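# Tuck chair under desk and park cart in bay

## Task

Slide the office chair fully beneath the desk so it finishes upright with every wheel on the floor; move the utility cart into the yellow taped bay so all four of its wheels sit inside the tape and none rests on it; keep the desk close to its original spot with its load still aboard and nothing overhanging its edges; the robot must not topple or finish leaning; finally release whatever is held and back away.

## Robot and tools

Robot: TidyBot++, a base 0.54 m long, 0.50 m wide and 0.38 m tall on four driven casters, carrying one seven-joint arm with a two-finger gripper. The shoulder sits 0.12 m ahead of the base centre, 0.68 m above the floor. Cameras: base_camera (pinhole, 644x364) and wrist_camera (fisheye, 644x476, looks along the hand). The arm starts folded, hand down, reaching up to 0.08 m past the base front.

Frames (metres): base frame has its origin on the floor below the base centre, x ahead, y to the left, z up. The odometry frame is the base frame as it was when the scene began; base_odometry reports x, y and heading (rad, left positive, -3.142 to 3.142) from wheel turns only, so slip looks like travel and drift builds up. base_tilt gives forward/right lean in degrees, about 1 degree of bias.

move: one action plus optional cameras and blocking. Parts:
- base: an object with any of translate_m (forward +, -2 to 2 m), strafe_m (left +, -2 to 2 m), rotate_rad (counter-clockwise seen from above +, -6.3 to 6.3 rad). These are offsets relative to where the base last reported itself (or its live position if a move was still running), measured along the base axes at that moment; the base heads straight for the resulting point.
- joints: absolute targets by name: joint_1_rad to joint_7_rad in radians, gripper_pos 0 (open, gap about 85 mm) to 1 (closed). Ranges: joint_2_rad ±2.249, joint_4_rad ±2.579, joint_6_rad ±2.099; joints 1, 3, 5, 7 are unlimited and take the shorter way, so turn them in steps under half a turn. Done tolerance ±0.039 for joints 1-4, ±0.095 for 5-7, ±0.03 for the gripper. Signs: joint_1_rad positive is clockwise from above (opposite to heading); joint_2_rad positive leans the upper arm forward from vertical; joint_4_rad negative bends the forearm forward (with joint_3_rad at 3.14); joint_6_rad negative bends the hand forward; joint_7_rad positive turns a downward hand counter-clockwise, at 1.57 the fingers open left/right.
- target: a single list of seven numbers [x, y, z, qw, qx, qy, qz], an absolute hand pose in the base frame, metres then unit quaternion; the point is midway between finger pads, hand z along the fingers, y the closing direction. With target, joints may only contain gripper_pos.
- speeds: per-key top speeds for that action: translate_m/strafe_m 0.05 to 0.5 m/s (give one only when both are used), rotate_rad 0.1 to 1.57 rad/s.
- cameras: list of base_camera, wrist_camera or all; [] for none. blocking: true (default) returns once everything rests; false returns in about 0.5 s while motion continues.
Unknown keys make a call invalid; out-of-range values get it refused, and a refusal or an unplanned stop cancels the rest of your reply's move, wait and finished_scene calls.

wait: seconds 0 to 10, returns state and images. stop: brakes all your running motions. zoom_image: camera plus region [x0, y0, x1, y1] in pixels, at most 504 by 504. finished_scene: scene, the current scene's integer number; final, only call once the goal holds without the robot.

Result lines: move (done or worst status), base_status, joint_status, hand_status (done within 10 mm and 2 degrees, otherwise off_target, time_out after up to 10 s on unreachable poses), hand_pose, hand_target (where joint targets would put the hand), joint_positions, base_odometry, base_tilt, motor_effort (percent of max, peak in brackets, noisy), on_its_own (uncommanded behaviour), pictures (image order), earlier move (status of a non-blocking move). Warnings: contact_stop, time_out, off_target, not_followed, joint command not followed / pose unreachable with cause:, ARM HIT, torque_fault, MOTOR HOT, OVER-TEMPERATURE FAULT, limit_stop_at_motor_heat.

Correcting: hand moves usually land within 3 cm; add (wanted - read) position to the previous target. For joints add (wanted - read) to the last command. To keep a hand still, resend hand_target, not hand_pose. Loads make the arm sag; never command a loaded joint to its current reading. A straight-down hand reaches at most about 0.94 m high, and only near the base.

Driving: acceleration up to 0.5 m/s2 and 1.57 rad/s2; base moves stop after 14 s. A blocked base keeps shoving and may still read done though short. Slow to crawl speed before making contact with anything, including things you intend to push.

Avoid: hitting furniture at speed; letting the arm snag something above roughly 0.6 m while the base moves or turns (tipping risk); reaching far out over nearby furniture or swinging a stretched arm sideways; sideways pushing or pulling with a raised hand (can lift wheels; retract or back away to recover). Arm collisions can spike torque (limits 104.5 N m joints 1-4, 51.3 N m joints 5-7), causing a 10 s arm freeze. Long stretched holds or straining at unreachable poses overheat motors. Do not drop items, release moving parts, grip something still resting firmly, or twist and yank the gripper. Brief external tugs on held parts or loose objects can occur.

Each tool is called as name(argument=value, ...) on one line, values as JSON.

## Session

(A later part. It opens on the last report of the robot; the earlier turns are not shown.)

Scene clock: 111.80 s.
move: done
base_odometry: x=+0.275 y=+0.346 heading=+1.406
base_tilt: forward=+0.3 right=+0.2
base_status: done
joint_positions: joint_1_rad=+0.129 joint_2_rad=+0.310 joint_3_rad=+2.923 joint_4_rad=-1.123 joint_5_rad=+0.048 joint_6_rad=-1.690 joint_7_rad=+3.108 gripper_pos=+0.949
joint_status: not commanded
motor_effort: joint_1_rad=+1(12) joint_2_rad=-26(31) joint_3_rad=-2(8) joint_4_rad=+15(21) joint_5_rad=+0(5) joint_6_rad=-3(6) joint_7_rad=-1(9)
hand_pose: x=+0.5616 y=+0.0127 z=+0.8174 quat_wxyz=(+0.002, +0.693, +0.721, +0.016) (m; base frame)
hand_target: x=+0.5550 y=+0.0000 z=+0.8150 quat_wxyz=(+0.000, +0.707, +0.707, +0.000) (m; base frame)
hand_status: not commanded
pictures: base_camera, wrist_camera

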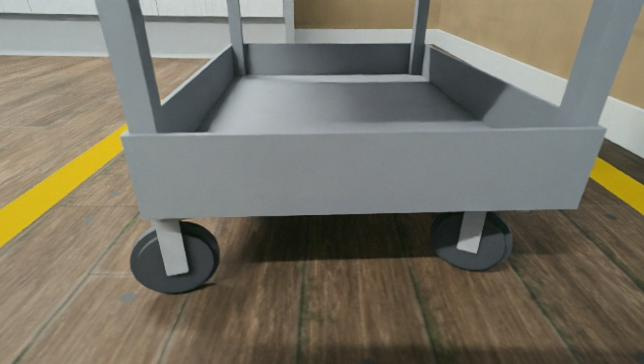

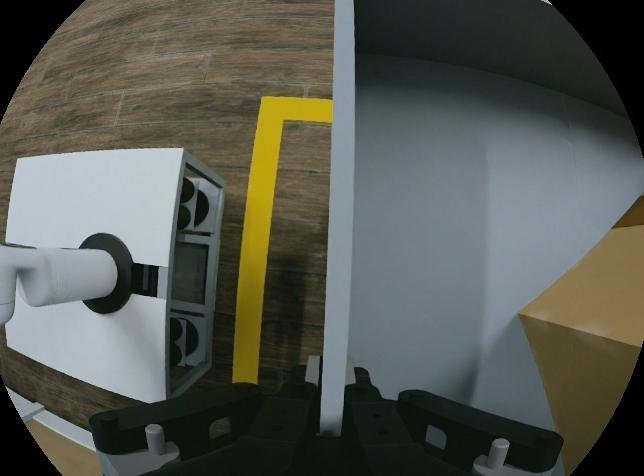

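move(base={"translate_m":0.05}, speeds={"translate_m":0.06}, cameras=[])

move(joints={"gripper_pos":0}, cameras=[])

move(target=[0.55,0,0.93,0,0.7071,0.7071,0])

move(base={"translate_m":-0.35})

Scene clock: 117.47 s.
move: done
base_odometry: x=+0.283 y=+0.396 heading=+1.405
base_tilt: forward=+0.3 right=+0.2
base_status: done
joint_positions: joint_1_rad=+0.132 joint_2_rad=+0.306 joint_3_rad=+2.929 joint_4_rad=-1.128 joint_5_rad=+0.048 joint_6_rad=-1.696 joint_7_rad=+3.108 gripper_pos=+0.949
joint_status: not commanded
motor_effort: joint_1_rad=+2(4) joint_2_rad=-27(29) joint_3_rad=-1(3) joint_4_rad=+18(21) joint_5_rad=+1(3) joint_6_rad=-2(5) joint_7_rad=+0(2)
hand_pose: x=+0.5582 y=+0.0093 z=+0.8176 quat_wxyz=(+0.000, +0.696, +0.718, +0.012) (m; base frame)
hand_target: x=+0.5550 y=+0.0000 z=+0.8150 quat_wxyz=(+0.000, +0.707, +0.707, +0.000) (m; base frame)
hand_status: not commanded
pictures: none
No camera images: "cameras" was empty.

Scene clock: 118.57 s.
move: done
base_odometry: x=+0.283 y=+0.396 heading=+1.405
base_tilt: forward=+0.3 right=+0.2
base_status: not commanded
joint_positions: joint_1_rad=+0.132 joint_2_rad=+0.306 joint_3_rad=+2.929 joint_4_rad=-1.128 joint_5_rad=+0.048 joint_6_rad=-1.696 joint_7_rad=+3.108 gripper_pos=+0.000
joint_status: all done
motor_effort: joint_1_rad=+1(1) joint_2_rad=-27(28) joint_3_rad=-2(2) joint_4_rad=+18(18) joint_5_rad=+0(1) joint_6_rad=-1(3) joint_7_rad=+0(0)
hand_pose: x=+0.5581 y=+0.0093 z=+0.8176 quat_wxyz=(+0.000, +0.696, +0.718, +0.012) (m; base frame)
hand_target: x=+0.5550 y=+0.0000 z=+0.8150 quat_wxyz=(+0.000, +0.707, +0.707, +0.000) (m; base frame)
hand_status: not commanded
pictures: none
No camera images: "cameras" was empty.

Scene clock: 120.37 s.
move: off_target
base_odometry: x=+0.283 y=+0.396 heading=+1.405
base_tilt: forward=+0.3 right=+0.2
base_status: not commanded
joint_positions: joint_1_rad=+0.090 joint_2_rad=+0.401 joint_3_rad=+2.934 joint_4_rad=-0.573 joint_5_rad=+0.048 joint_6_rad=-2.055 joint_7_rad=+3.108 gripper_pos=+0.000
joint_status: not commanded
motor_effort: joint_1_rad=+1(1) joint_2_rad=-28(29) joint_3_rad=-1(2) joint_4_rad=+15(19) joint_5_rad=+0(1) joint_6_rad=+0(1) joint_7_rad=+0(0)
hand_pose: x=+0.5747 y=+0.0138 z=+0.9392 quat_wxyz=(+0.024, +0.692, +0.719, +0.057) (m; base frame)
hand_target: x=+0.5691 y=+0.0009 z=+0.9306 quat_wxyz=(+0.021, +0.707, +0.707, +0.023) (m; base frame)
hand_status: off_target (0.030 m and 7.4 deg from the pose sent, 0.113 m and 2.2 deg at the start; a joint's target at an end of its range on 46 of 46 steps)
pictures: base_camera, wrist_camera

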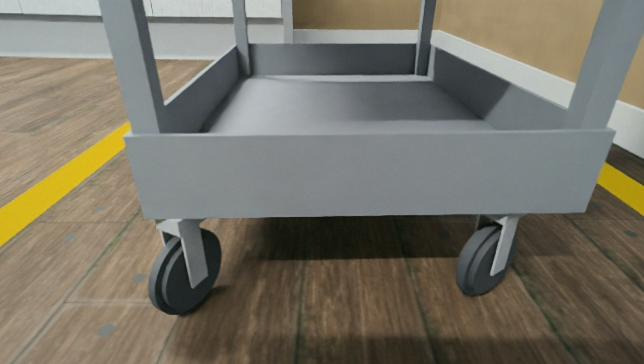

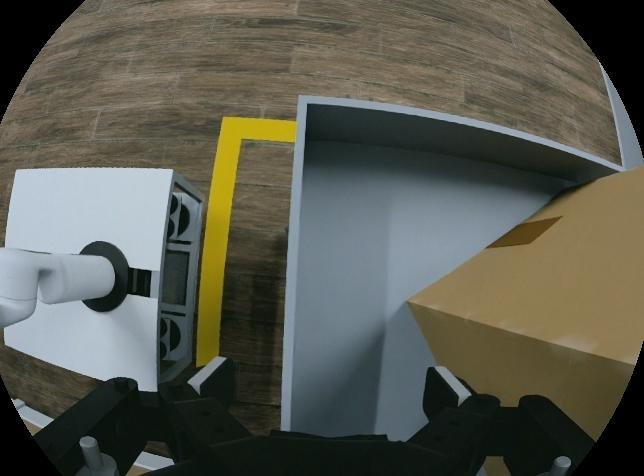

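Scene clock: 122.47 s.
move: done
base_odometry: x=+0.226 y=+0.050 heading=+1.406
base_tilt: forward=+0.3 right=+0.2
base_status: done
joint_positions: joint_1_rad=+0.085 joint_2_rad=+0.412 joint_3_rad=+2.937 joint_4_rad=-0.571 joint_5_rad=+0.050 joint_6_rad=-2.065 joint_7_rad=+3.108 gripper_pos=+0.000
joint_status: not commanded
motor_effort: joint_1_rad=+1(2) joint_2_rad=-29(33) joint_3_rad=-2(2) joint_4_rad=+16(16) joint_5_rad=+0(1) joint_6_rad=+0(1) joint_7_rad=+0(1)
hand_pose: x=+0.5748 y=+0.0143 z=+0.9345 quat_wxyz=(+0.018, +0.692, +0.720, +0.050) (m; base frame)
hand_target: x=+0.5691 y=+0.0009 z=+0.9306 quat_wxyz=(+0.021, +0.707, +0.707, +0.023) (m; base frame)
hand_status: not commanded
pictures: base_camera, wrist_camera

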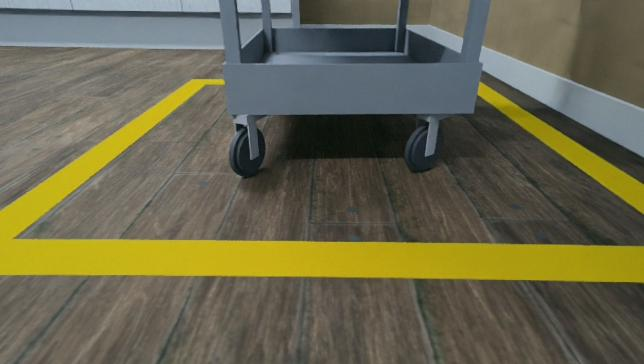

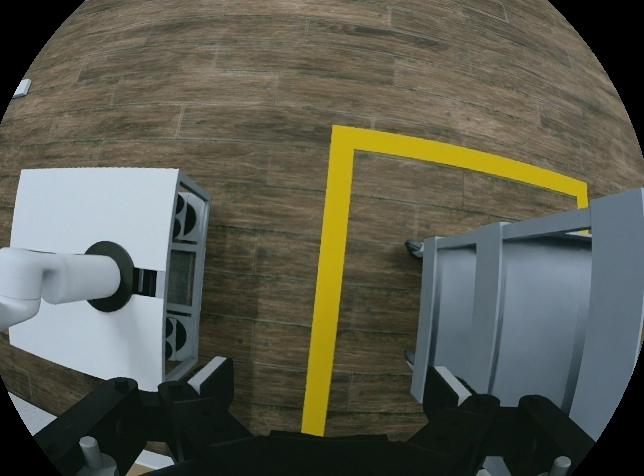

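zoom_image(camera="base_camera", region=[180, 60, 500, 200])

Scaled by 1.575.

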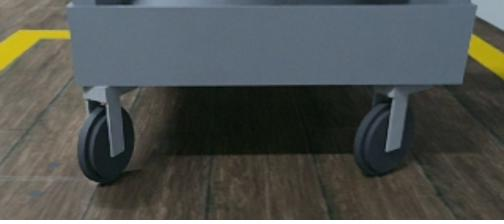

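move(base={"strafe_m":0.8}, joints={"joint_1_rad":0,"joint_2_rad":-0.338,"joint_3_rad":3.14,"joint_4_rad":-2.5,"joint_5_rad":0,"joint_6_rad":0.16,"joint_7_rad":1.57}, cameras=[])

move(base={"translate_m":1.15}, cameras=[])

move(base={"rotate_rad":-1.57})

move(base={"rotate_rad":-2.3})

Scene clock: 132.87 s.
move: done
base_odometry: x=-0.564 y=+0.182 heading=+1.406
base_tilt: forward=+0.3 right=+0.2
base_status: done
joint_positions: joint_1_rad=+0.012 joint_2_rad=-0.323 joint_3_rad=+3.126 joint_4_rad=-2.485 joint_5_rad=+0.050 joint_6_rad=+0.113 joint_7_rad=+1.621 gripper_pos=+0.000
joint_status: all done
motor_effort: joint_1_rad=+1(3) joint_2_rad=-6(30) joint_3_rad=+0(3) joint_4_rad=+19(23) joint_5_rad=+1(2) joint_6_rad=+7(8) joint_7_rad=+0(1)
hand_pose: x=+0.5228 y=+0.0047 z=+0.7626 quat_wxyz=(+0.025, +0.853, +0.046, +0.519) (m; base frame)
hand_target: x=+0.5233 y=+0.0020 z=+0.7734 quat_wxyz=(+0.000, +0.842, +0.000, +0.539) (m; base frame)
hand_status: not commanded
pictures: none
No camera images: "cameras" was empty.

Scene clock: 136.50 s.
move: done
base_odometry: x=-0.375 y=+1.316 heading=+1.406
base_tilt: forward=+0.3 right=+0.2
base_status: done
joint_positions: joint_1_rad=+0.012 joint_2_rad=-0.330 joint_3_rad=+3.126 joint_4_rad=-2.487 joint_5_rad=+0.050 joint_6_rad=+0.118 joint_7_rad=+1.619 gripper_pos=+0.000
joint_status: not commanded
motor_effort: joint_1_rad=+1(1) joint_2_rad=-6(10) joint_3_rad=+0(1) joint_4_rad=+20(22) joint_5_rad=+1(1) joint_6_rad=+7(7) joint_7_rad=+0(1)
hand_pose: x=+0.5221 y=+0.0047 z=+0.7655 quat_wxyz=(+0.025, +0.851, +0.046, +0.523) (m; base frame)
hand_target: x=+0.5233 y=+0.0020 z=+0.7734 quat_wxyz=(+0.000, +0.842, +0.000, +0.539) (m; base frame)
hand_status: not commanded
pictures: none
No camera images: "cameras" was empty.

Scene clock: 138.83 s.
move: done
base_odometry: x=-0.375 y=+1.316 heading=-0.164
base_tilt: forward=+0.3 right=+0.2
base_status: done
joint_positions: joint_1_rad=+0.007 joint_2_rad=-0.330 joint_3_rad=+3.134 joint_4_rad=-2.487 joint_5_rad=+0.049 joint_6_rad=+0.119 joint_7_rad=+1.619 gripper_pos=+0.000
joint_status: not commanded
motor_effort: joint_1_rad=+1(2) joint_2_rad=-5(8) joint_3_rad=+0(2) joint_4_rad=+20(21) joint_5_rad=+1(1) joint_6_rad=+7(7) joint_7_rad=+0(1)
hand_pose: x=+0.5223 y=+0.0034 z=+0.7657 quat_wxyz=(+0.024, +0.851, +0.044, +0.524) (m; base frame)
hand_target: x=+0.5233 y=+0.0020 z=+0.7734 quat_wxyz=(+0.000, +0.842, +0.000, +0.539) (m; base frame)
hand_status: not commanded
pictures: base_camera, wrist_camera

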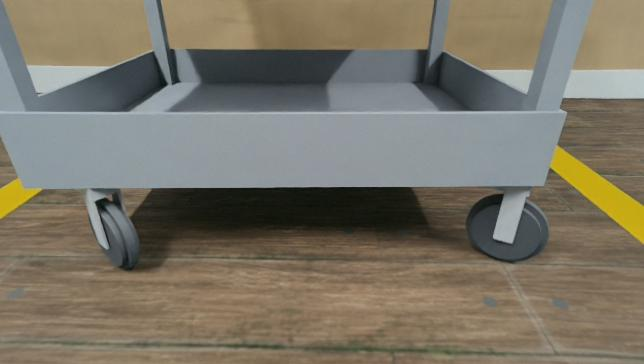

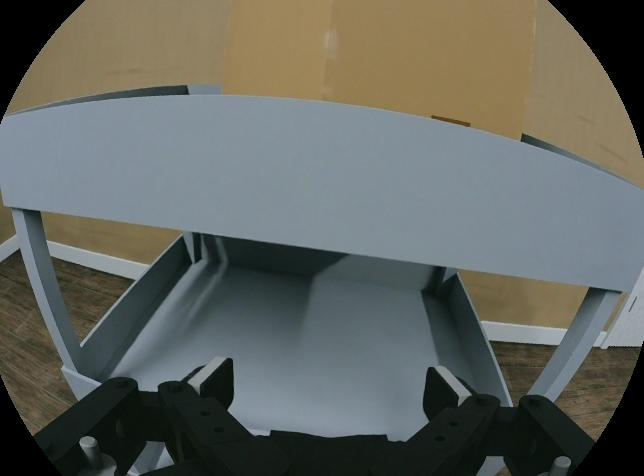

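Scene clock: 141.63 s.
move: done
base_odometry: x=-0.375 y=+1.316 heading=-2.464
base_tilt: forward=+0.3 right=+0.2
base_status: done
joint_positions: joint_1_rad=+0.005 joint_2_rad=-0.330 joint_3_rad=+3.134 joint_4_rad=-2.487 joint_5_rad=+0.049 joint_6_rad=+0.119 joint_7_rad=+1.619 gripper_pos=+0.000
joint_status: not commanded
motor_effort: joint_1_rad=+1(2) joint_2_rad=-6(8) joint_3_rad=+0(2) joint_4_rad=+20(21) joint_5_rad=+1(1) joint_6_rad=+7(7) joint_7_rad=+0(1)
hand_pose: x=+0.5223 y=+0.0039 z=+0.7657 quat_wxyz=(+0.024, +0.850, +0.044, +0.524) (m; base frame)
hand_target: x=+0.5233 y=+0.0020 z=+0.7734 quat_wxyz=(+0.000, +0.842, +0.000, +0.539) (m; base frame)
hand_status: not commanded
pictures: base_camera, wrist_camera

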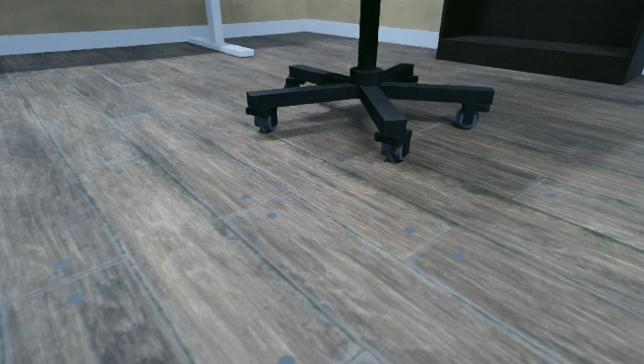

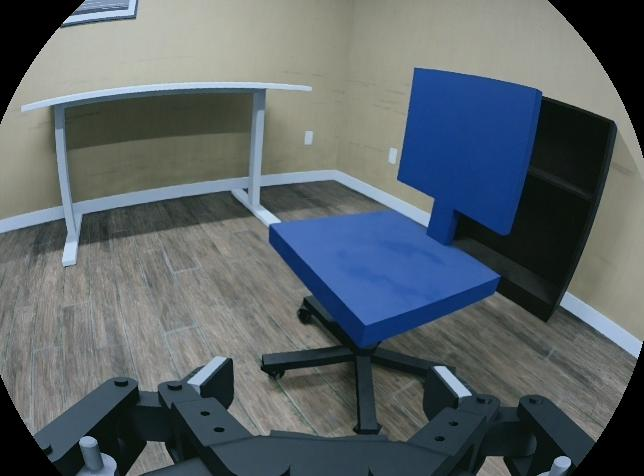

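move(base={"rotate_rad":0.73}, cameras=[])

move(base={"strafe_m":-1.13,"translate_m":-0.1})

move(joints={"joint_1_rad":0,"joint_2_rad":-0.338,"joint_3_rad":3.14,"joint_4_rad":-2.3,"joint_5_rad":0,"joint_6_rad":0.39,"joint_7_rad":1.57})

Scene clock: 149.03 s.
move: done
base_odometry: x=-0.375 y=+1.316 heading=-1.734
base_tilt: forward=+0.3 right=+0.2
base_status: done
joint_positions: joint_1_rad=+0.003 joint_2_rad=-0.330 joint_3_rad=+3.135 joint_4_rad=-2.487 joint_5_rad=+0.048 joint_6_rad=+0.119 joint_7_rad=+1.619 gripper_pos=+0.000
joint_status: not commanded
motor_effort: joint_1_rad=+1(2) joint_2_rad=-6(7) joint_3_rad=+0(2) joint_4_rad=+20(21) joint_5_rad=+1(1) joint_6_rad=+7(7) joint_7_rad=+0(1)
hand_pose: x=+0.5223 y=+0.0049 z=+0.7657 quat_wxyz=(+0.023, +0.850, +0.045, +0.524) (m; base frame)
hand_target: x=+0.5233 y=+0.0020 z=+0.7734 quat_wxyz=(+0.000, +0.842, +0.000, +0.539) (m; base frame)
hand_status: not commanded
pictures: none
No camera images: "cameras" was empty.

Scene clock: 152.60 s.
move: done
base_odometry: x=-1.473 y=+1.599 heading=-1.733
base_tilt: forward=+0.3 right=+0.2
base_status: done
joint_positions: joint_1_rad=+0.003 joint_2_rad=-0.330 joint_3_rad=+3.135 joint_4_rad=-2.487 joint_5_rad=+0.048 joint_6_rad=+0.119 joint_7_rad=+1.619 gripper_pos=+0.000
joint_status: not commanded
motor_effort: joint_1_rad=+1(2) joint_2_rad=-7(8) joint_3_rad=+0(2) joint_4_rad=+20(21) joint_5_rad=+1(1) joint_6_rad=+7(7) joint_7_rad=+0(1)
hand_pose: x=+0.5223 y=+0.0047 z=+0.7658 quat_wxyz=(+0.023, +0.850, +0.045, +0.524) (m; base frame)
hand_target: x=+0.5233 y=+0.0020 z=+0.7734 quat_wxyz=(+0.000, +0.842, +0.000, +0.539) (m; base frame)
hand_status: not commanded
pictures: base_camera, wrist_camera

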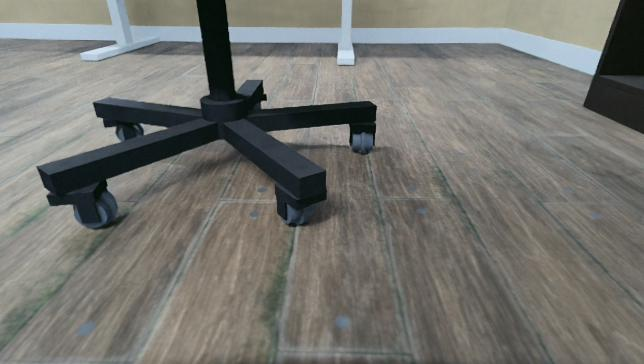

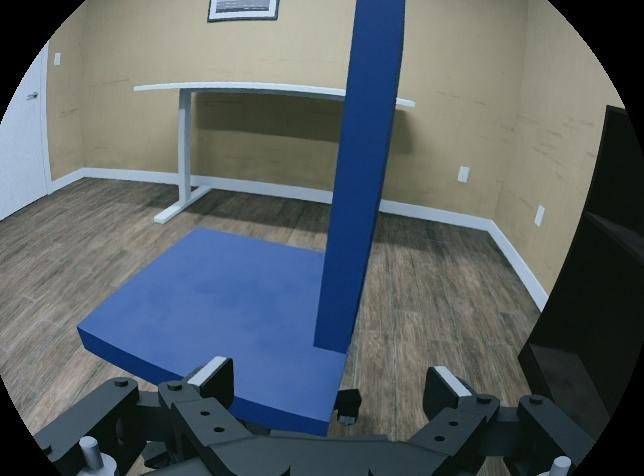

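Scene clock: 153.77 s.
move: done
base_odometry: x=-1.473 y=+1.599 heading=-1.733
base_tilt: forward=+0.3 right=+0.2
base_status: not commanded
joint_positions: joint_1_rad=+0.003 joint_2_rad=-0.330 joint_3_rad=+3.135 joint_4_rad=-2.300 joint_5_rad=+0.048 joint_6_rad=+0.344 joint_7_rad=+1.619 gripper_pos=+0.000
joint_status: all done
motor_effort: joint_1_rad=+1(2) joint_2_rad=-8(9) joint_3_rad=+1(1) joint_4_rad=+22(23) joint_5_rad=+1(1) joint_6_rad=+8(9) joint_7_rad=+0(1)
hand_pose: x=+0.5828 y=+0.0086 z=+0.9402 quat_wxyz=(+0.026, +0.725, +0.042, +0.687) (m; base frame)
hand_target: x=+0.5814 y=+0.0022 z=+0.9585 quat_wxyz=(-0.001, +0.708, +0.000, +0.707) (m; base frame)
hand_status: not commanded
pictures: base_camera, wrist_camera

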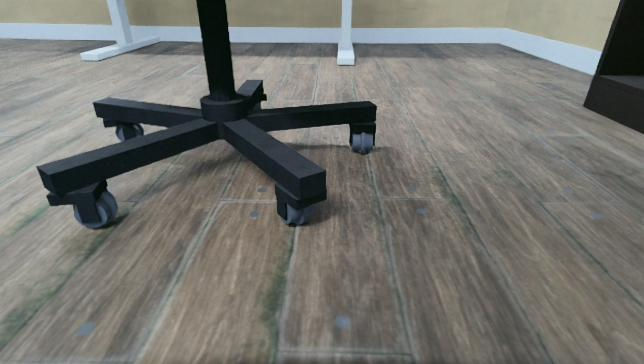

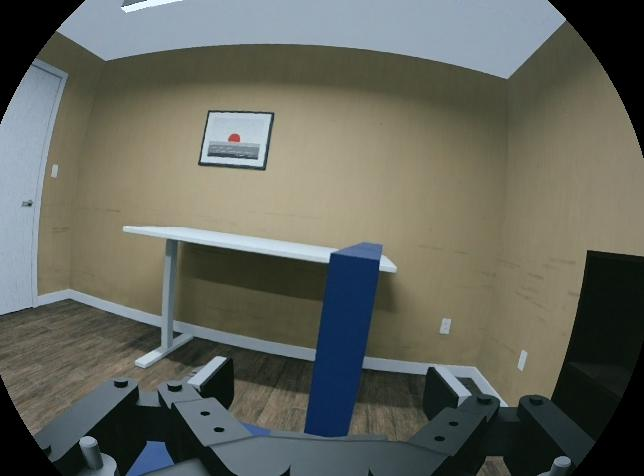

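move(base={"strafe_m":0.19}, joints={"joint_1_rad":0,"joint_2_rad":-0.338,"joint_3_rad":3.14,"joint_4_rad":-2.52,"joint_5_rad":0,"joint_6_rad":-0.9,"joint_7_rad":1.57,"gripper_pos":1})

move(base={"translate_m":0.33}, speeds={"translate_m":0.2}, cameras=[])

move(base={"translate_m":0.5,"strafe_m":0.08}, speeds={"translate_m":0.07})

Scene clock: 171.93 s.
move: done
base_odometry: x=-1.286 y=+1.568 heading=-1.733
base_tilt: forward=+0.3 right=+0.2
base_status: done
joint_positions: joint_1_rad=+0.002 joint_2_rad=-0.332 joint_3_rad=+3.136 joint_4_rad=-2.515 joint_5_rad=+0.047 joint_6_rad=-0.858 joint_7_rad=+1.619 gripper_pos=+0.999
joint_status: all done
motor_effort: joint_1_rad=+1(2) joint_2_rad=-2(10) joint_3_rad=+0(2) joint_4_rad=+15(23) joint_5_rad=+1(2) joint_6_rad=+0(8) joint_7_rad=+0(1)
hand_pose: x=+0.2703 y=-0.0094 z=+0.5894 quat_wxyz=(+0.020, +0.998, +0.040, +0.050) (m; base frame)
hand_target: x=+0.2555 y=+0.0015 z=+0.5876 quat_wxyz=(+0.000, +1.000, +0.000, +0.030) (m; base frame)
hand_status: not commanded
pictures: base_camera, wrist_camera

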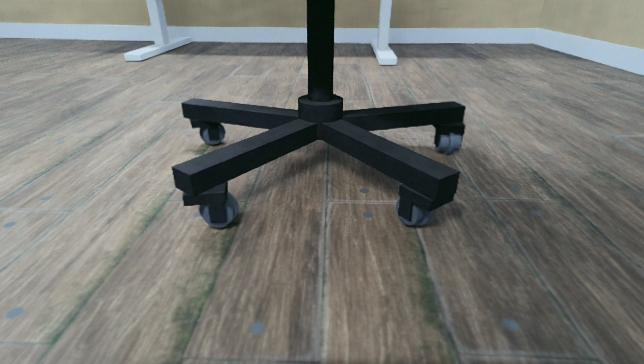

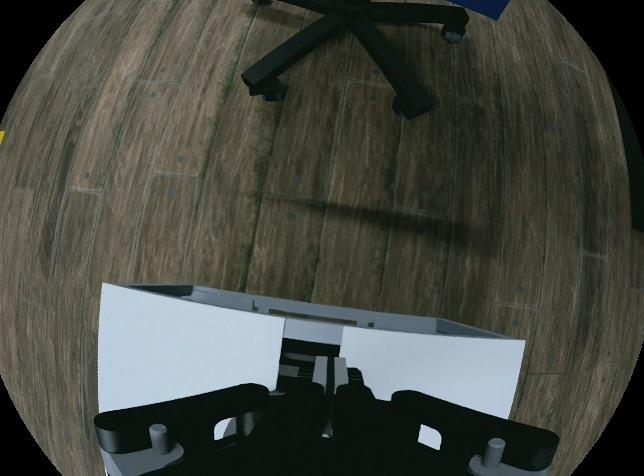

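Scene clock: 174.33 s.
move: done
base_odometry: x=-1.339 y=+1.242 heading=-1.733
base_tilt: forward=+0.3 right=+0.2
base_status: done
joint_positions: joint_1_rad=+0.002 joint_2_rad=-0.333 joint_3_rad=+3.136 joint_4_rad=-2.515 joint_5_rad=+0.047 joint_6_rad=-0.864 joint_7_rad=+1.619 gripper_pos=+0.999
joint_status: not commanded
motor_effort: joint_1_rad=+1(1) joint_2_rad=-2(4) joint_3_rad=+0(1) joint_4_rad=+15(17) joint_5_rad=+1(1) joint_6_rad=+0(1) joint_7_rad=-1(1)
hand_pose: x=+0.2686 y=-0.0095 z=+0.5893 quat_wxyz=(+0.020, +0.998, +0.040, +0.047) (m; base frame)
hand_target: x=+0.2555 y=+0.0015 z=+0.5876 quat_wxyz=(+0.000, +1.000, +0.000, +0.030) (m; base frame)
hand_status: not commanded
pictures: none
No camera images: "cameras" was empty.

Scene clock: 182.07 s.
move: done
base_odometry: x=-1.341 y=+0.736 heading=-1.733
base_tilt: forward=+0.3 right=+0.2
base_status: done
joint_positions: joint_1_rad=+0.002 joint_2_rad=-0.334 joint_3_rad=+3.136 joint_4_rad=-2.515 joint_5_rad=+0.046 joint_6_rad=-0.866 joint_7_rad=+1.619 gripper_pos=+0.999
joint_status: not commanded
motor_effort: joint_1_rad=+1(1) joint_2_rad=-1(4) joint_3_rad=+0(1) joint_4_rad=+15(17) joint_5_rad=+1(1) joint_6_rad=+0(1) joint_7_rad=+0(1)
hand_pose: x=+0.2679 y=-0.0093 z=+0.5893 quat_wxyz=(+0.020, +0.998, +0.040, +0.046) (m; base frame)
hand_target: x=+0.2555 y=+0.0015 z=+0.5876 quat_wxyz=(+0.000, +1.000, +0.000, +0.030) (m; base frame)
hand_status: not commanded
pictures: base_camera, wrist_camera

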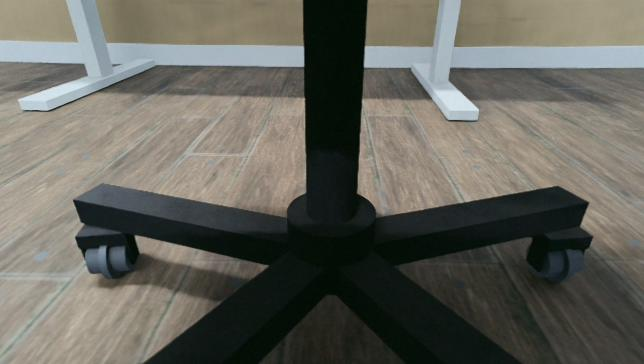

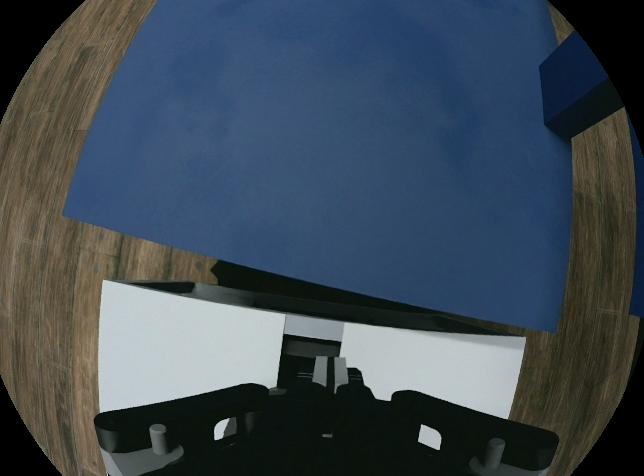

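move(base={"translate_m":0.78,"strafe_m":0.2}, speeds={"translate_m":0.08})

move(base={"translate_m":-0.5}, speeds={"translate_m":0.3})

move(joints={"joint_6_rad":0.1})

Scene clock: 196.30 s.
move: done
base_odometry: x=-1.270 y=-0.066 heading=-1.733
base_tilt: forward=+0.3 right=+0.2
base_status: done
joint_positions: joint_1_rad=-0.010 joint_2_rad=-0.340 joint_3_rad=+3.123 joint_4_rad=-2.509 joint_5_rad=-0.003 joint_6_rad=-0.877 joint_7_rad=+1.616 gripper_pos=+0.999
joint_status: not commanded
motor_effort: joint_1_rad=+2(14) joint_2_rad=-2(6) joint_3_rad=+0(16) joint_4_rad=+14(16) joint_5_rad=+1(9) joint_6_rad=+1(7) joint_7_rad=+0(2)
hand_pose: x=+0.2681 y=+0.0056 z=+0.5915 quat_wxyz=(+0.002, +0.998, +0.035, +0.048) (m; base frame)
hand_target: x=+0.2555 y=+0.0015 z=+0.5876 quat_wxyz=(+0.000, +1.000, +0.000, +0.030) (m; base frame)
hand_status: not commanded
pictures: base_camera, wrist_camera

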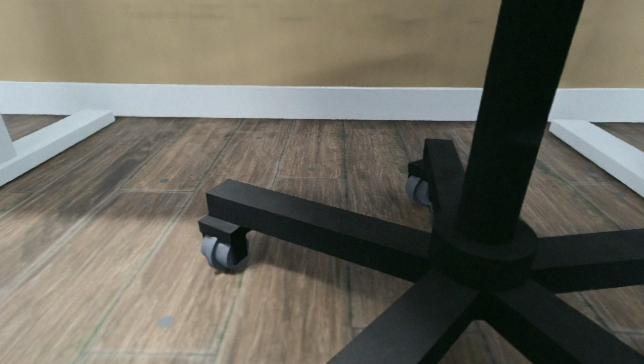

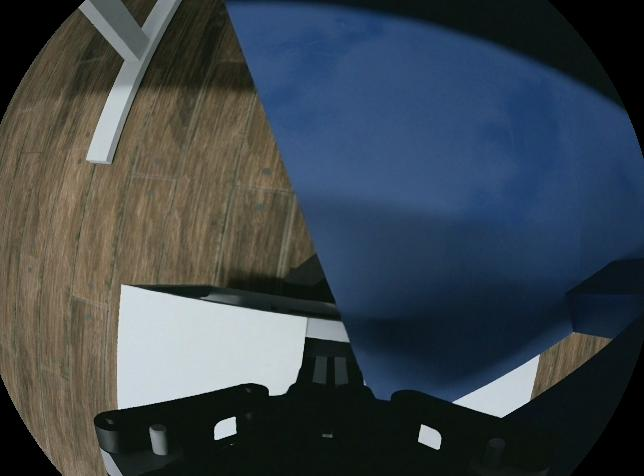

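Scene clock: 198.93 s.
move: done
base_odometry: x=-1.189 y=+0.427 heading=-1.733
base_tilt: forward=+0.3 right=+0.2
base_status: done
joint_positions: joint_1_rad=-0.005 joint_2_rad=-0.339 joint_3_rad=+3.130 joint_4_rad=-2.520 joint_5_rad=-0.003 joint_6_rad=-0.891 joint_7_rad=+1.610 gripper_pos=+0.999
joint_status: not commanded
motor_effort: joint_1_rad=+1(3) joint_2_rad=-2(5) joint_3_rad=+0(2) joint_4_rad=+15(17) joint_5_rad=+1(2) joint_6_rad=+0(10) joint_7_rad=+0(3)
hand_pose: x=+0.2580 y=+0.0041 z=+0.5878 quat_wxyz=(+0.001, +0.999, +0.027, +0.035) (m; base frame)
hand_target: x=+0.2555 y=+0.0015 z=+0.5876 quat_wxyz=(+0.000, +1.000, +0.000, +0.030) (m; base frame)
hand_status: not commanded
pictures: base_camera, wrist_camera

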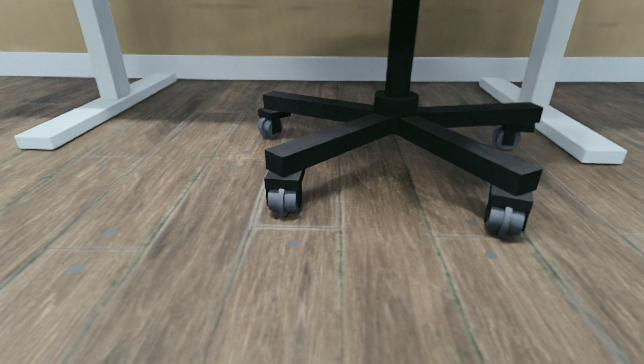

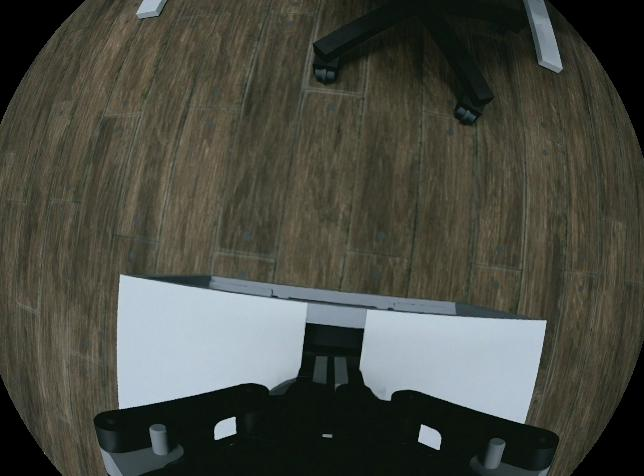

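Scene clock: 200.60 s.
move: done
base_odometry: x=-1.189 y=+0.427 heading=-1.733
base_tilt: forward=+0.3 right=+0.2
base_status: not commanded
joint_positions: joint_1_rad=-0.005 joint_2_rad=-0.339 joint_3_rad=+3.130 joint_4_rad=-2.517 joint_5_rad=-0.003 joint_6_rad=+0.056 joint_7_rad=+1.610 gripper_pos=+0.999
joint_status: all done
motor_effort: joint_1_rad=+1(1) joint_2_rad=-6(7) joint_3_rad=+1(1) joint_4_rad=+19(20) joint_5_rad=+1(1) joint_6_rad=+6(7) joint_7_rad=+0(1)
hand_pose: x=+0.5023 y=+0.0078 z=+0.7363 quat_wxyz=(+0.006, +0.872, +0.024, +0.488) (m; base frame)
hand_target: x=+0.5084 y=+0.0020 z=+0.7461 quat_wxyz=(+0.000, +0.863, +0.000, +0.505) (m; base frame)
hand_status: not commanded
pictures: base_camera, wrist_camera

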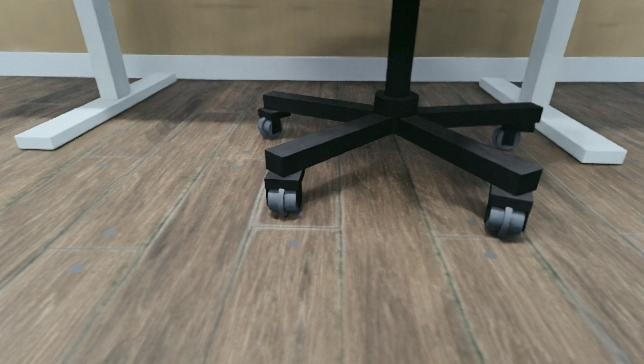

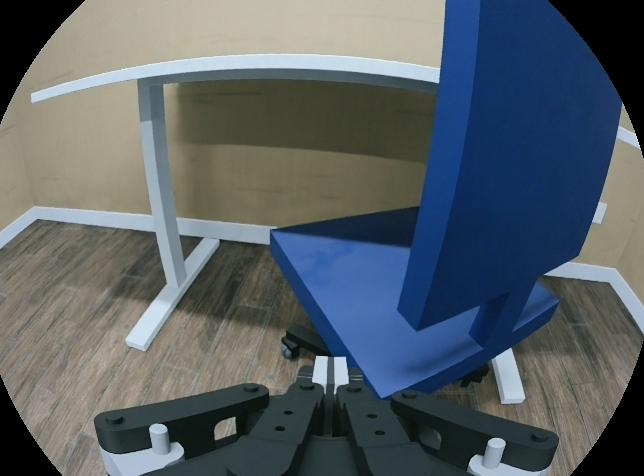

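move(target=[0.45,-0.06,0.46,0,1,0,0])

move(base={"translate_m":0.3}, speeds={"translate_m":0.07})

Scene clock: 218.90 s.
move: off_target
base_odometry: x=-1.189 y=+0.427 heading=-1.733
base_tilt: forward=+0.3 right=+0.2
base_status: not commanded
joint_positions: joint_1_rad=+0.176 joint_2_rad=+0.474 joint_3_rad=+3.130 joint_4_rad=-2.207 joint_5_rad=-0.003 joint_6_rad=-0.415 joint_7_rad=+1.698 gripper_pos=+0.999
joint_status: not commanded
motor_effort: joint_1_rad=+1(2) joint_2_rad=-25(26) joint_3_rad=-1(1) joint_4_rad=+8(20) joint_5_rad=+1(1) joint_6_rad=+0(7) joint_7_rad=+0(1)
hand_pose: x=+0.4606 y=-0.0541 z=+0.4637 quat_wxyz=(+0.000, +1.000, -0.021, +0.023) (m; base frame)
hand_target: x=+0.4500 y=-0.0600 z=+0.4600 quat_wxyz=(+0.000, +1.000, +0.000, +0.000) (m; base frame)
hand_status: off_target (0.013 m and 3.6 deg from the pose sent, 0.289 m and 58.5 deg at the start)
pictures: base_camera, wrist_camera

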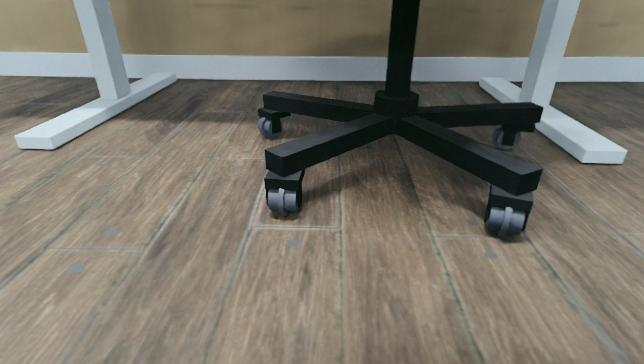

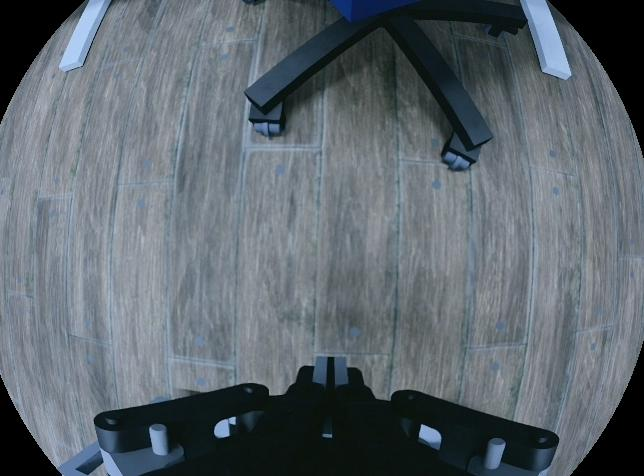

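Scene clock: 223.77 s.
move: done
base_odometry: x=-1.237 y=+0.131 heading=-1.733
base_tilt: forward=+0.3 right=+0.2
base_status: done
joint_positions: joint_1_rad=+0.181 joint_2_rad=+0.482 joint_3_rad=+3.130 joint_4_rad=-2.193 joint_5_rad=-0.003 joint_6_rad=-0.473 joint_7_rad=+1.709 gripper_pos=+0.999
joint_status: not commanded
motor_effort: joint_1_rad=+1(3) joint_2_rad=-24(26) joint_3_rad=-1(2) joint_4_rad=+8(24) joint_5_rad=+1(2) joint_6_rad=-1(8) joint_7_rad=+0(2)
hand_pose: x=+0.4491 y=-0.0536 z=+0.4627 quat_wxyz=(-0.004, +1.000, -0.018, -0.002) (m; base frame)
hand_target: x=+0.4500 y=-0.0600 z=+0.4600 quat_wxyz=(+0.000, +1.000, +0.000, +0.000) (m; base frame)
hand_status: not commanded
pictures: base_camera, wrist_camera

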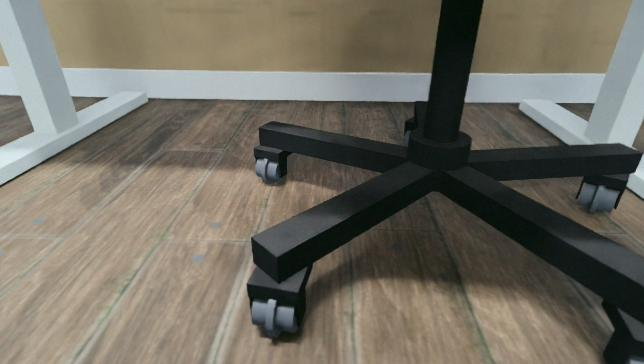

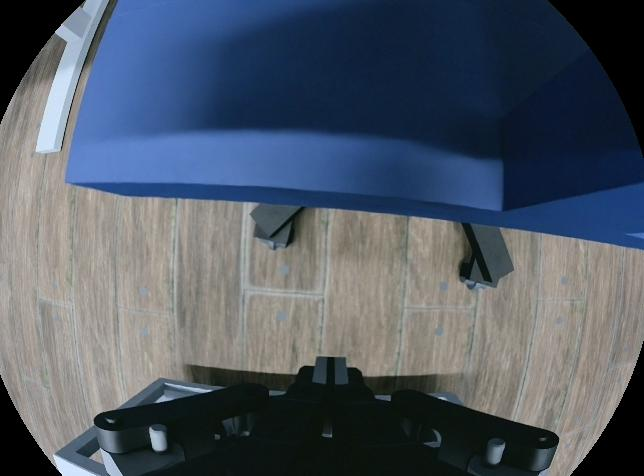

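move(base={"translate_m":-0.3,"strafe_m":-0.4}, cameras=[])

move(joints={"joint_1_rad":0,"joint_2_rad":-0.338,"joint_3_rad":3.14,"joint_4_rad":-2.45,"joint_5_rad":0,"joint_6_rad":0.54,"joint_7_rad":1.57,"gripper_pos":0})

Scene clock: 231.43 s.
move: done
base_odometry: x=-1.584 y=+0.492 heading=-1.733
base_tilt: forward=+0.3 right=+0.2
base_status: done
joint_positions: joint_1_rad=+0.192 joint_2_rad=+0.482 joint_3_rad=+3.135 joint_4_rad=-2.193 joint_5_rad=-0.003 joint_6_rad=-0.473 joint_7_rad=+1.709 gripper_pos=+0.999
joint_status: not commanded
motor_effort: joint_1_rad=+1(4) joint_2_rad=-24(25) joint_3_rad=-1(2) joint_4_rad=+9(9) joint_5_rad=+1(1) joint_6_rad=-1(2) joint_7_rad=+0(1)
hand_pose: x=+0.4480 y=-0.0592 z=+0.4626 quat_wxyz=(-0.003, +1.000, -0.025, -0.003) (m; base frame)
hand_target: x=+0.4500 y=-0.0600 z=+0.4600 quat_wxyz=(+0.000, +1.000, +0.000, +0.000) (m; base frame)
hand_status: not commanded
pictures: none
No camera images: "cameras" was empty.

Scene clock: 233.93 s.
move: done
base_odometry: x=-1.584 y=+0.492 heading=-1.733
base_tilt: forward=+0.3 right=+0.2
base_status: not commanded
joint_positions: joint_1_rad=+0.012 joint_2_rad=-0.328 joint_3_rad=+3.135 joint_4_rad=-2.433 joint_5_rad=-0.003 joint_6_rad=+0.493 joint_7_rad=+1.620 gripper_pos=+0.000
joint_status: all done
motor_effort: joint_1_rad=+1(2) joint_2_rad=-8(27) joint_3_rad=+1(2) joint_4_rad=+21(22) joint_5_rad=+1(2) joint_6_rad=+8(8) joint_7_rad=+0(1)
hand_pose: x=+0.5649 y=-0.0012 z=+0.9070 quat_wxyz=(+0.019, +0.721, +0.015, +0.692) (m; base frame)
hand_target: x=+0.5602 y=+0.0021 z=+0.9165 quat_wxyz=(-0.001, +0.708, +0.000, +0.707) (m; base frame)
hand_status: not commanded
pictures: base_camera, wrist_camera

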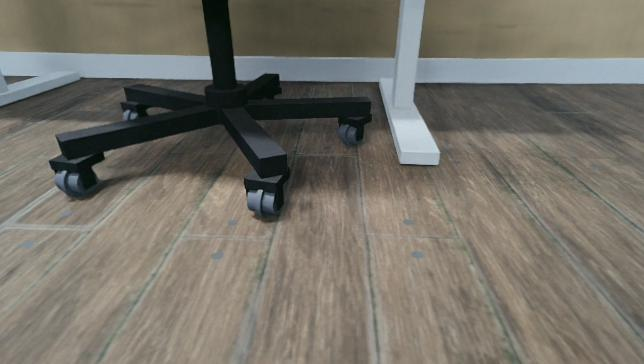

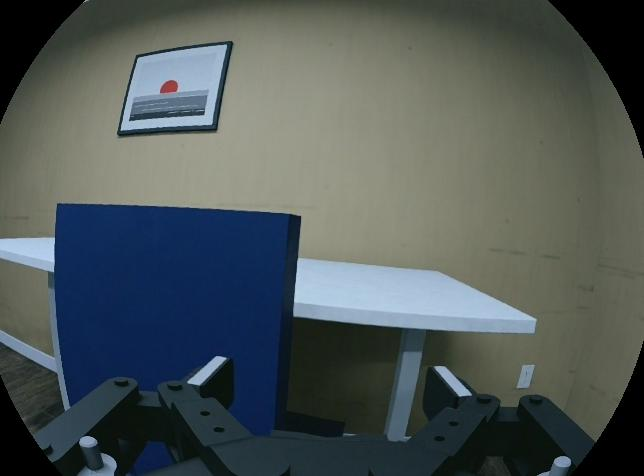

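move(base={"strafe_m":0.25,"translate_m":-0.3}, joints={"joint_6_rad":0.25})

Scene clock: 239.77 s.
move: done
base_odometry: x=-1.289 y=+0.747 heading=-1.733
base_tilt: forward=+0.3 right=+0.2
base_status: done
joint_positions: joint_1_rad=+0.009 joint_2_rad=-0.337 joint_3_rad=+3.135 joint_4_rad=-2.445 joint_5_rad=-0.003 joint_6_rad=+0.263 joint_7_rad=+1.619 gripper_pos=+0.000
joint_status: all done
motor_effort: joint_1_rad=+1(2) joint_2_rad=-7(10) joint_3_rad=+0(2) joint_4_rad=+21(22) joint_5_rad=+1(1) joint_6_rad=+7(9) joint_7_rad=+0(1)
hand_pose: x=+0.5495 y=+0.0001 z=+0.8332 quat_wxyz=(+0.016, +0.797, +0.017, +0.603) (m; base frame)
hand_target: x=+0.5471 y=+0.0021 z=+0.8274 quat_wxyz=(+0.000, +0.802, +0.000, +0.597) (m; base frame)
hand_status: not commanded
pictures: base_camera, wrist_camera

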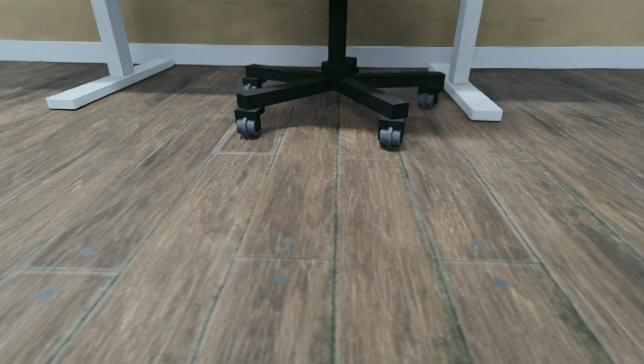

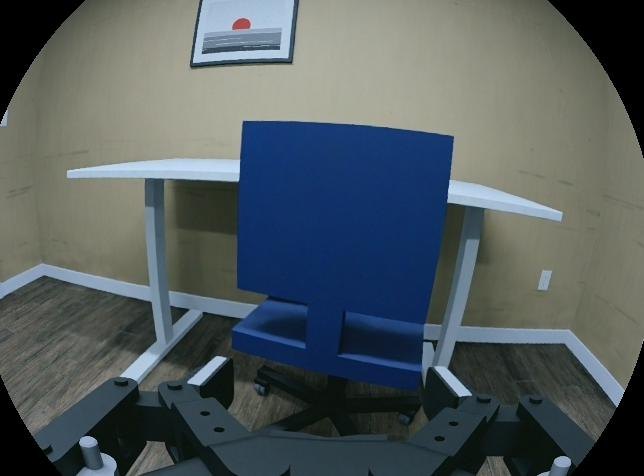

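move(target=[0.45,-0.04,0.47,0,1,0,0], joints={"gripper_pos":1}, cameras=[])

move(base={"translate_m":0.5}, speeds={"translate_m":0.25})

move(base={"translate_m":0.2}, speeds={"translate_m":0.06})

Scene clock: 248.07 s.
move: off_target
base_odometry: x=-1.289 y=+0.747 heading=-1.733
base_tilt: forward=+0.3 right=+0.2
base_status: not commanded
joint_positions: joint_1_rad=+0.110 joint_2_rad=+0.444 joint_3_rad=+3.135 joint_4_rad=-2.207 joint_5_rad=-0.003 joint_6_rad=-0.445 joint_7_rad=+1.648 gripper_pos=+0.999
joint_status: all done
motor_effort: joint_1_rad=+1(1) joint_2_rad=-24(25) joint_3_rad=+0(1) joint_4_rad=+8(21) joint_5_rad=+1(1) joint_6_rad=-1(8) joint_7_rad=+0(1)
hand_pose: x=+0.4603 y=-0.0335 z=+0.4737 quat_wxyz=(+0.000, +1.000, -0.015, +0.023) (m; base frame)
hand_target: x=+0.4500 y=-0.0400 z=+0.4700 quat_wxyz=(+0.000, +1.000, +0.000, +0.000) (m; base frame)
hand_status: off_target (0.013 m and 3.2 deg from the pose sent, 0.379 m and 74.3 deg at the start)
pictures: none
No camera images: "cameras" was empty.

Scene clock: 250.93 s.
move: done
base_odometry: x=-1.369 y=+0.254 heading=-1.733
base_tilt: forward=+0.3 right=+0.2
base_status: done
joint_positions: joint_1_rad=+0.113 joint_2_rad=+0.446 joint_3_rad=+3.135 joint_4_rad=-2.200 joint_5_rad=-0.003 joint_6_rad=-0.451 joint_7_rad=+1.648 gripper_pos=+0.999
joint_status: not commanded
motor_effort: joint_1_rad=+1(1) joint_2_rad=-23(25) joint_3_rad=+0(1) joint_4_rad=+8(11) joint_5_rad=+1(1) joint_6_rad=+0(1) joint_7_rad=-1(1)
hand_pose: x=+0.4624 y=-0.0344 z=+0.4741 quat_wxyz=(+0.000, +1.000, -0.016, +0.023) (m; base frame)
hand_target: x=+0.4500 y=-0.0400 z=+0.4700 quat_wxyz=(+0.000, +1.000, +0.000, +0.000) (m; base frame)
hand_status: not commanded
pictures: base_camera, wrist_camera

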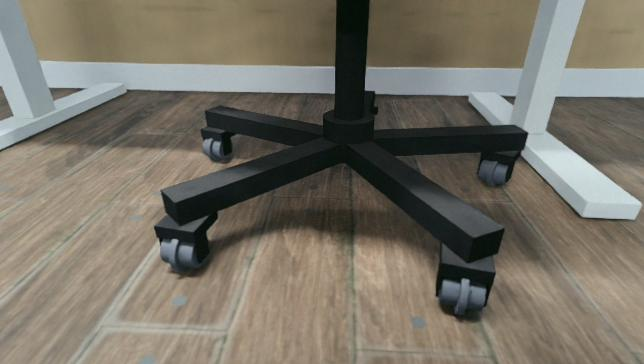

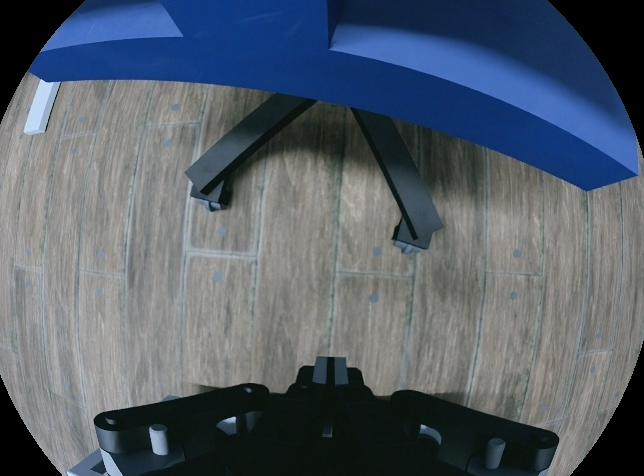

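Scene clock: 254.77 s.
move: done
base_odometry: x=-1.401 y=+0.057 heading=-1.733
base_tilt: forward=+0.3 right=+0.2
base_status: done
joint_positions: joint_1_rad=+0.132 joint_2_rad=+0.451 joint_3_rad=+3.151 joint_4_rad=-2.250 joint_5_rad=-0.003 joint_6_rad=-0.510 joint_7_rad=+1.648 gripper_pos=+0.999
joint_status: not commanded
motor_effort: joint_1_rad=-2(3) joint_2_rad=-24(25) joint_3_rad=-3(4) joint_4_rad=+18(23) joint_5_rad=+1(2) joint_6_rad=+5(7) joint_7_rad=+1(2)
hand_pose: x=+0.4122 y=-0.0405 z=+0.4656 quat_wxyz=(-0.002, +0.999, -0.033, -0.034) (m; base frame)
hand_target: x=+0.4500 y=-0.0400 z=+0.4700 quat_wxyz=(+0.000, +1.000, +0.000, +0.000) (m; base frame)
hand_status: not commanded
pictures: base_camera, wrist_camera

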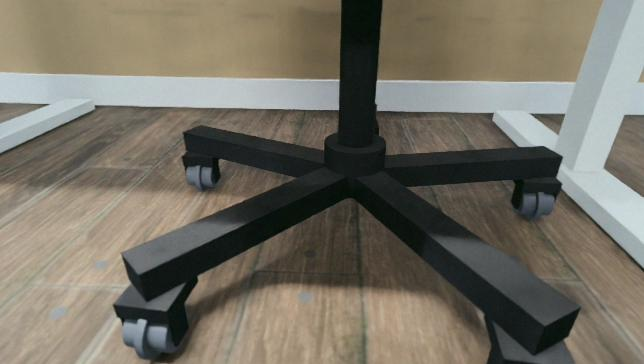

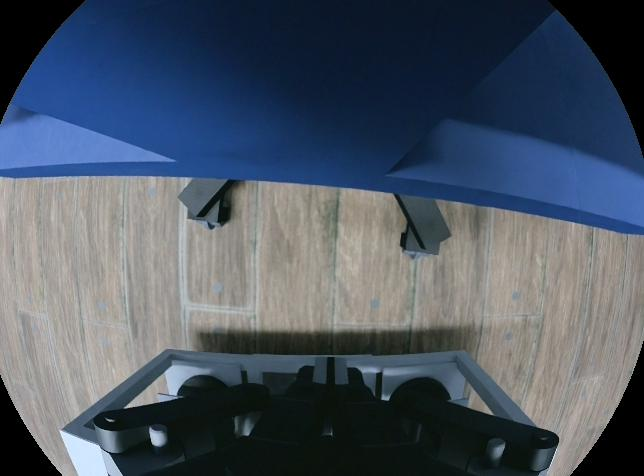

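move(base={"translate_m":-0.6}, speeds={"translate_m":0.3}, cameras=[])

move(base={"strafe_m":0.6,"rotate_rad":-0.5}, joints={"joint_1_rad":0,"joint_2_rad":-0.338,"joint_3_rad":3.14,"joint_4_rad":-2.4,"joint_5_rad":0,"joint_6_rad":0.25,"joint_7_rad":1.57})

Scene clock: 259.87 s.
move: done
base_odometry: x=-1.305 y=+0.649 heading=-1.732
base_tilt: forward=+0.3 right=+0.2
base_status: done
joint_positions: joint_1_rad=+0.126 joint_2_rad=+0.453 joint_3_rad=+3.149 joint_4_rad=-2.192 joint_5_rad=-0.003 joint_6_rad=-0.496 joint_7_rad=+1.654 gripper_pos=+0.999
joint_status: not commanded
motor_effort: joint_1_rad=+1(2) joint_2_rad=-24(26) joint_3_rad=+0(3) joint_4_rad=+8(17) joint_5_rad=+1(1) joint_6_rad=-1(4) joint_7_rad=+0(1)
hand_pose: x=+0.4501 y=-0.0431 z=+0.4723 quat_wxyz=(+0.001, +1.000, -0.026, +0.000) (m; base frame)
hand_target: x=+0.4500 y=-0.0400 z=+0.4700 quat_wxyz=(+0.000, +1.000, +0.000, +0.000) (m; base frame)
hand_status: not commanded
pictures: none
No camera images: "cameras" was empty.

Scene clock: 262.53 s.
move: done
base_odometry: x=-0.712 y=+0.553 heading=-2.232
base_tilt: forward=+0.3 right=+0.1
base_status: done
joint_positions: joint_1_rad=+0.009 joint_2_rad=-0.333 joint_3_rad=+3.145 joint_4_rad=-2.385 joint_5_rad=-0.003 joint_6_rad=+0.204 joint_7_rad=+1.620 gripper_pos=+0.999
joint_status: all done
motor_effort: joint_1_rad=+1(2) joint_2_rad=-8(26) joint_3_rad=+0(2) joint_4_rad=+21(23) joint_5_rad=+1(1) joint_6_rad=+7(8) joint_7_rad=+0(1)
hand_pose: x=+0.5596 y=-0.0042 z=+0.8486 quat_wxyz=(+0.017, +0.798, +0.013, +0.602) (m; base frame)
hand_target: x=+0.5589 y=+0.0021 z=+0.8561 quat_wxyz=(+0.000, +0.787, +0.000, +0.617) (m; base frame)
hand_status: not commanded
pictures: base_camera, wrist_camera

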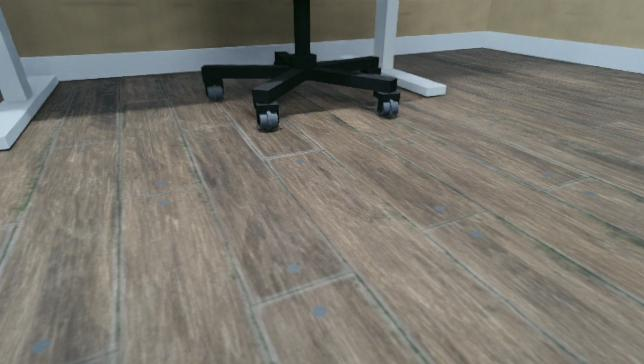

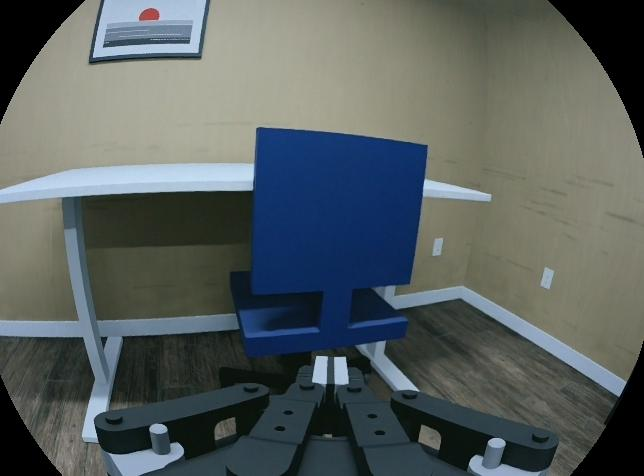

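finished_scene(scene=2)

The scene is finished: the task was done.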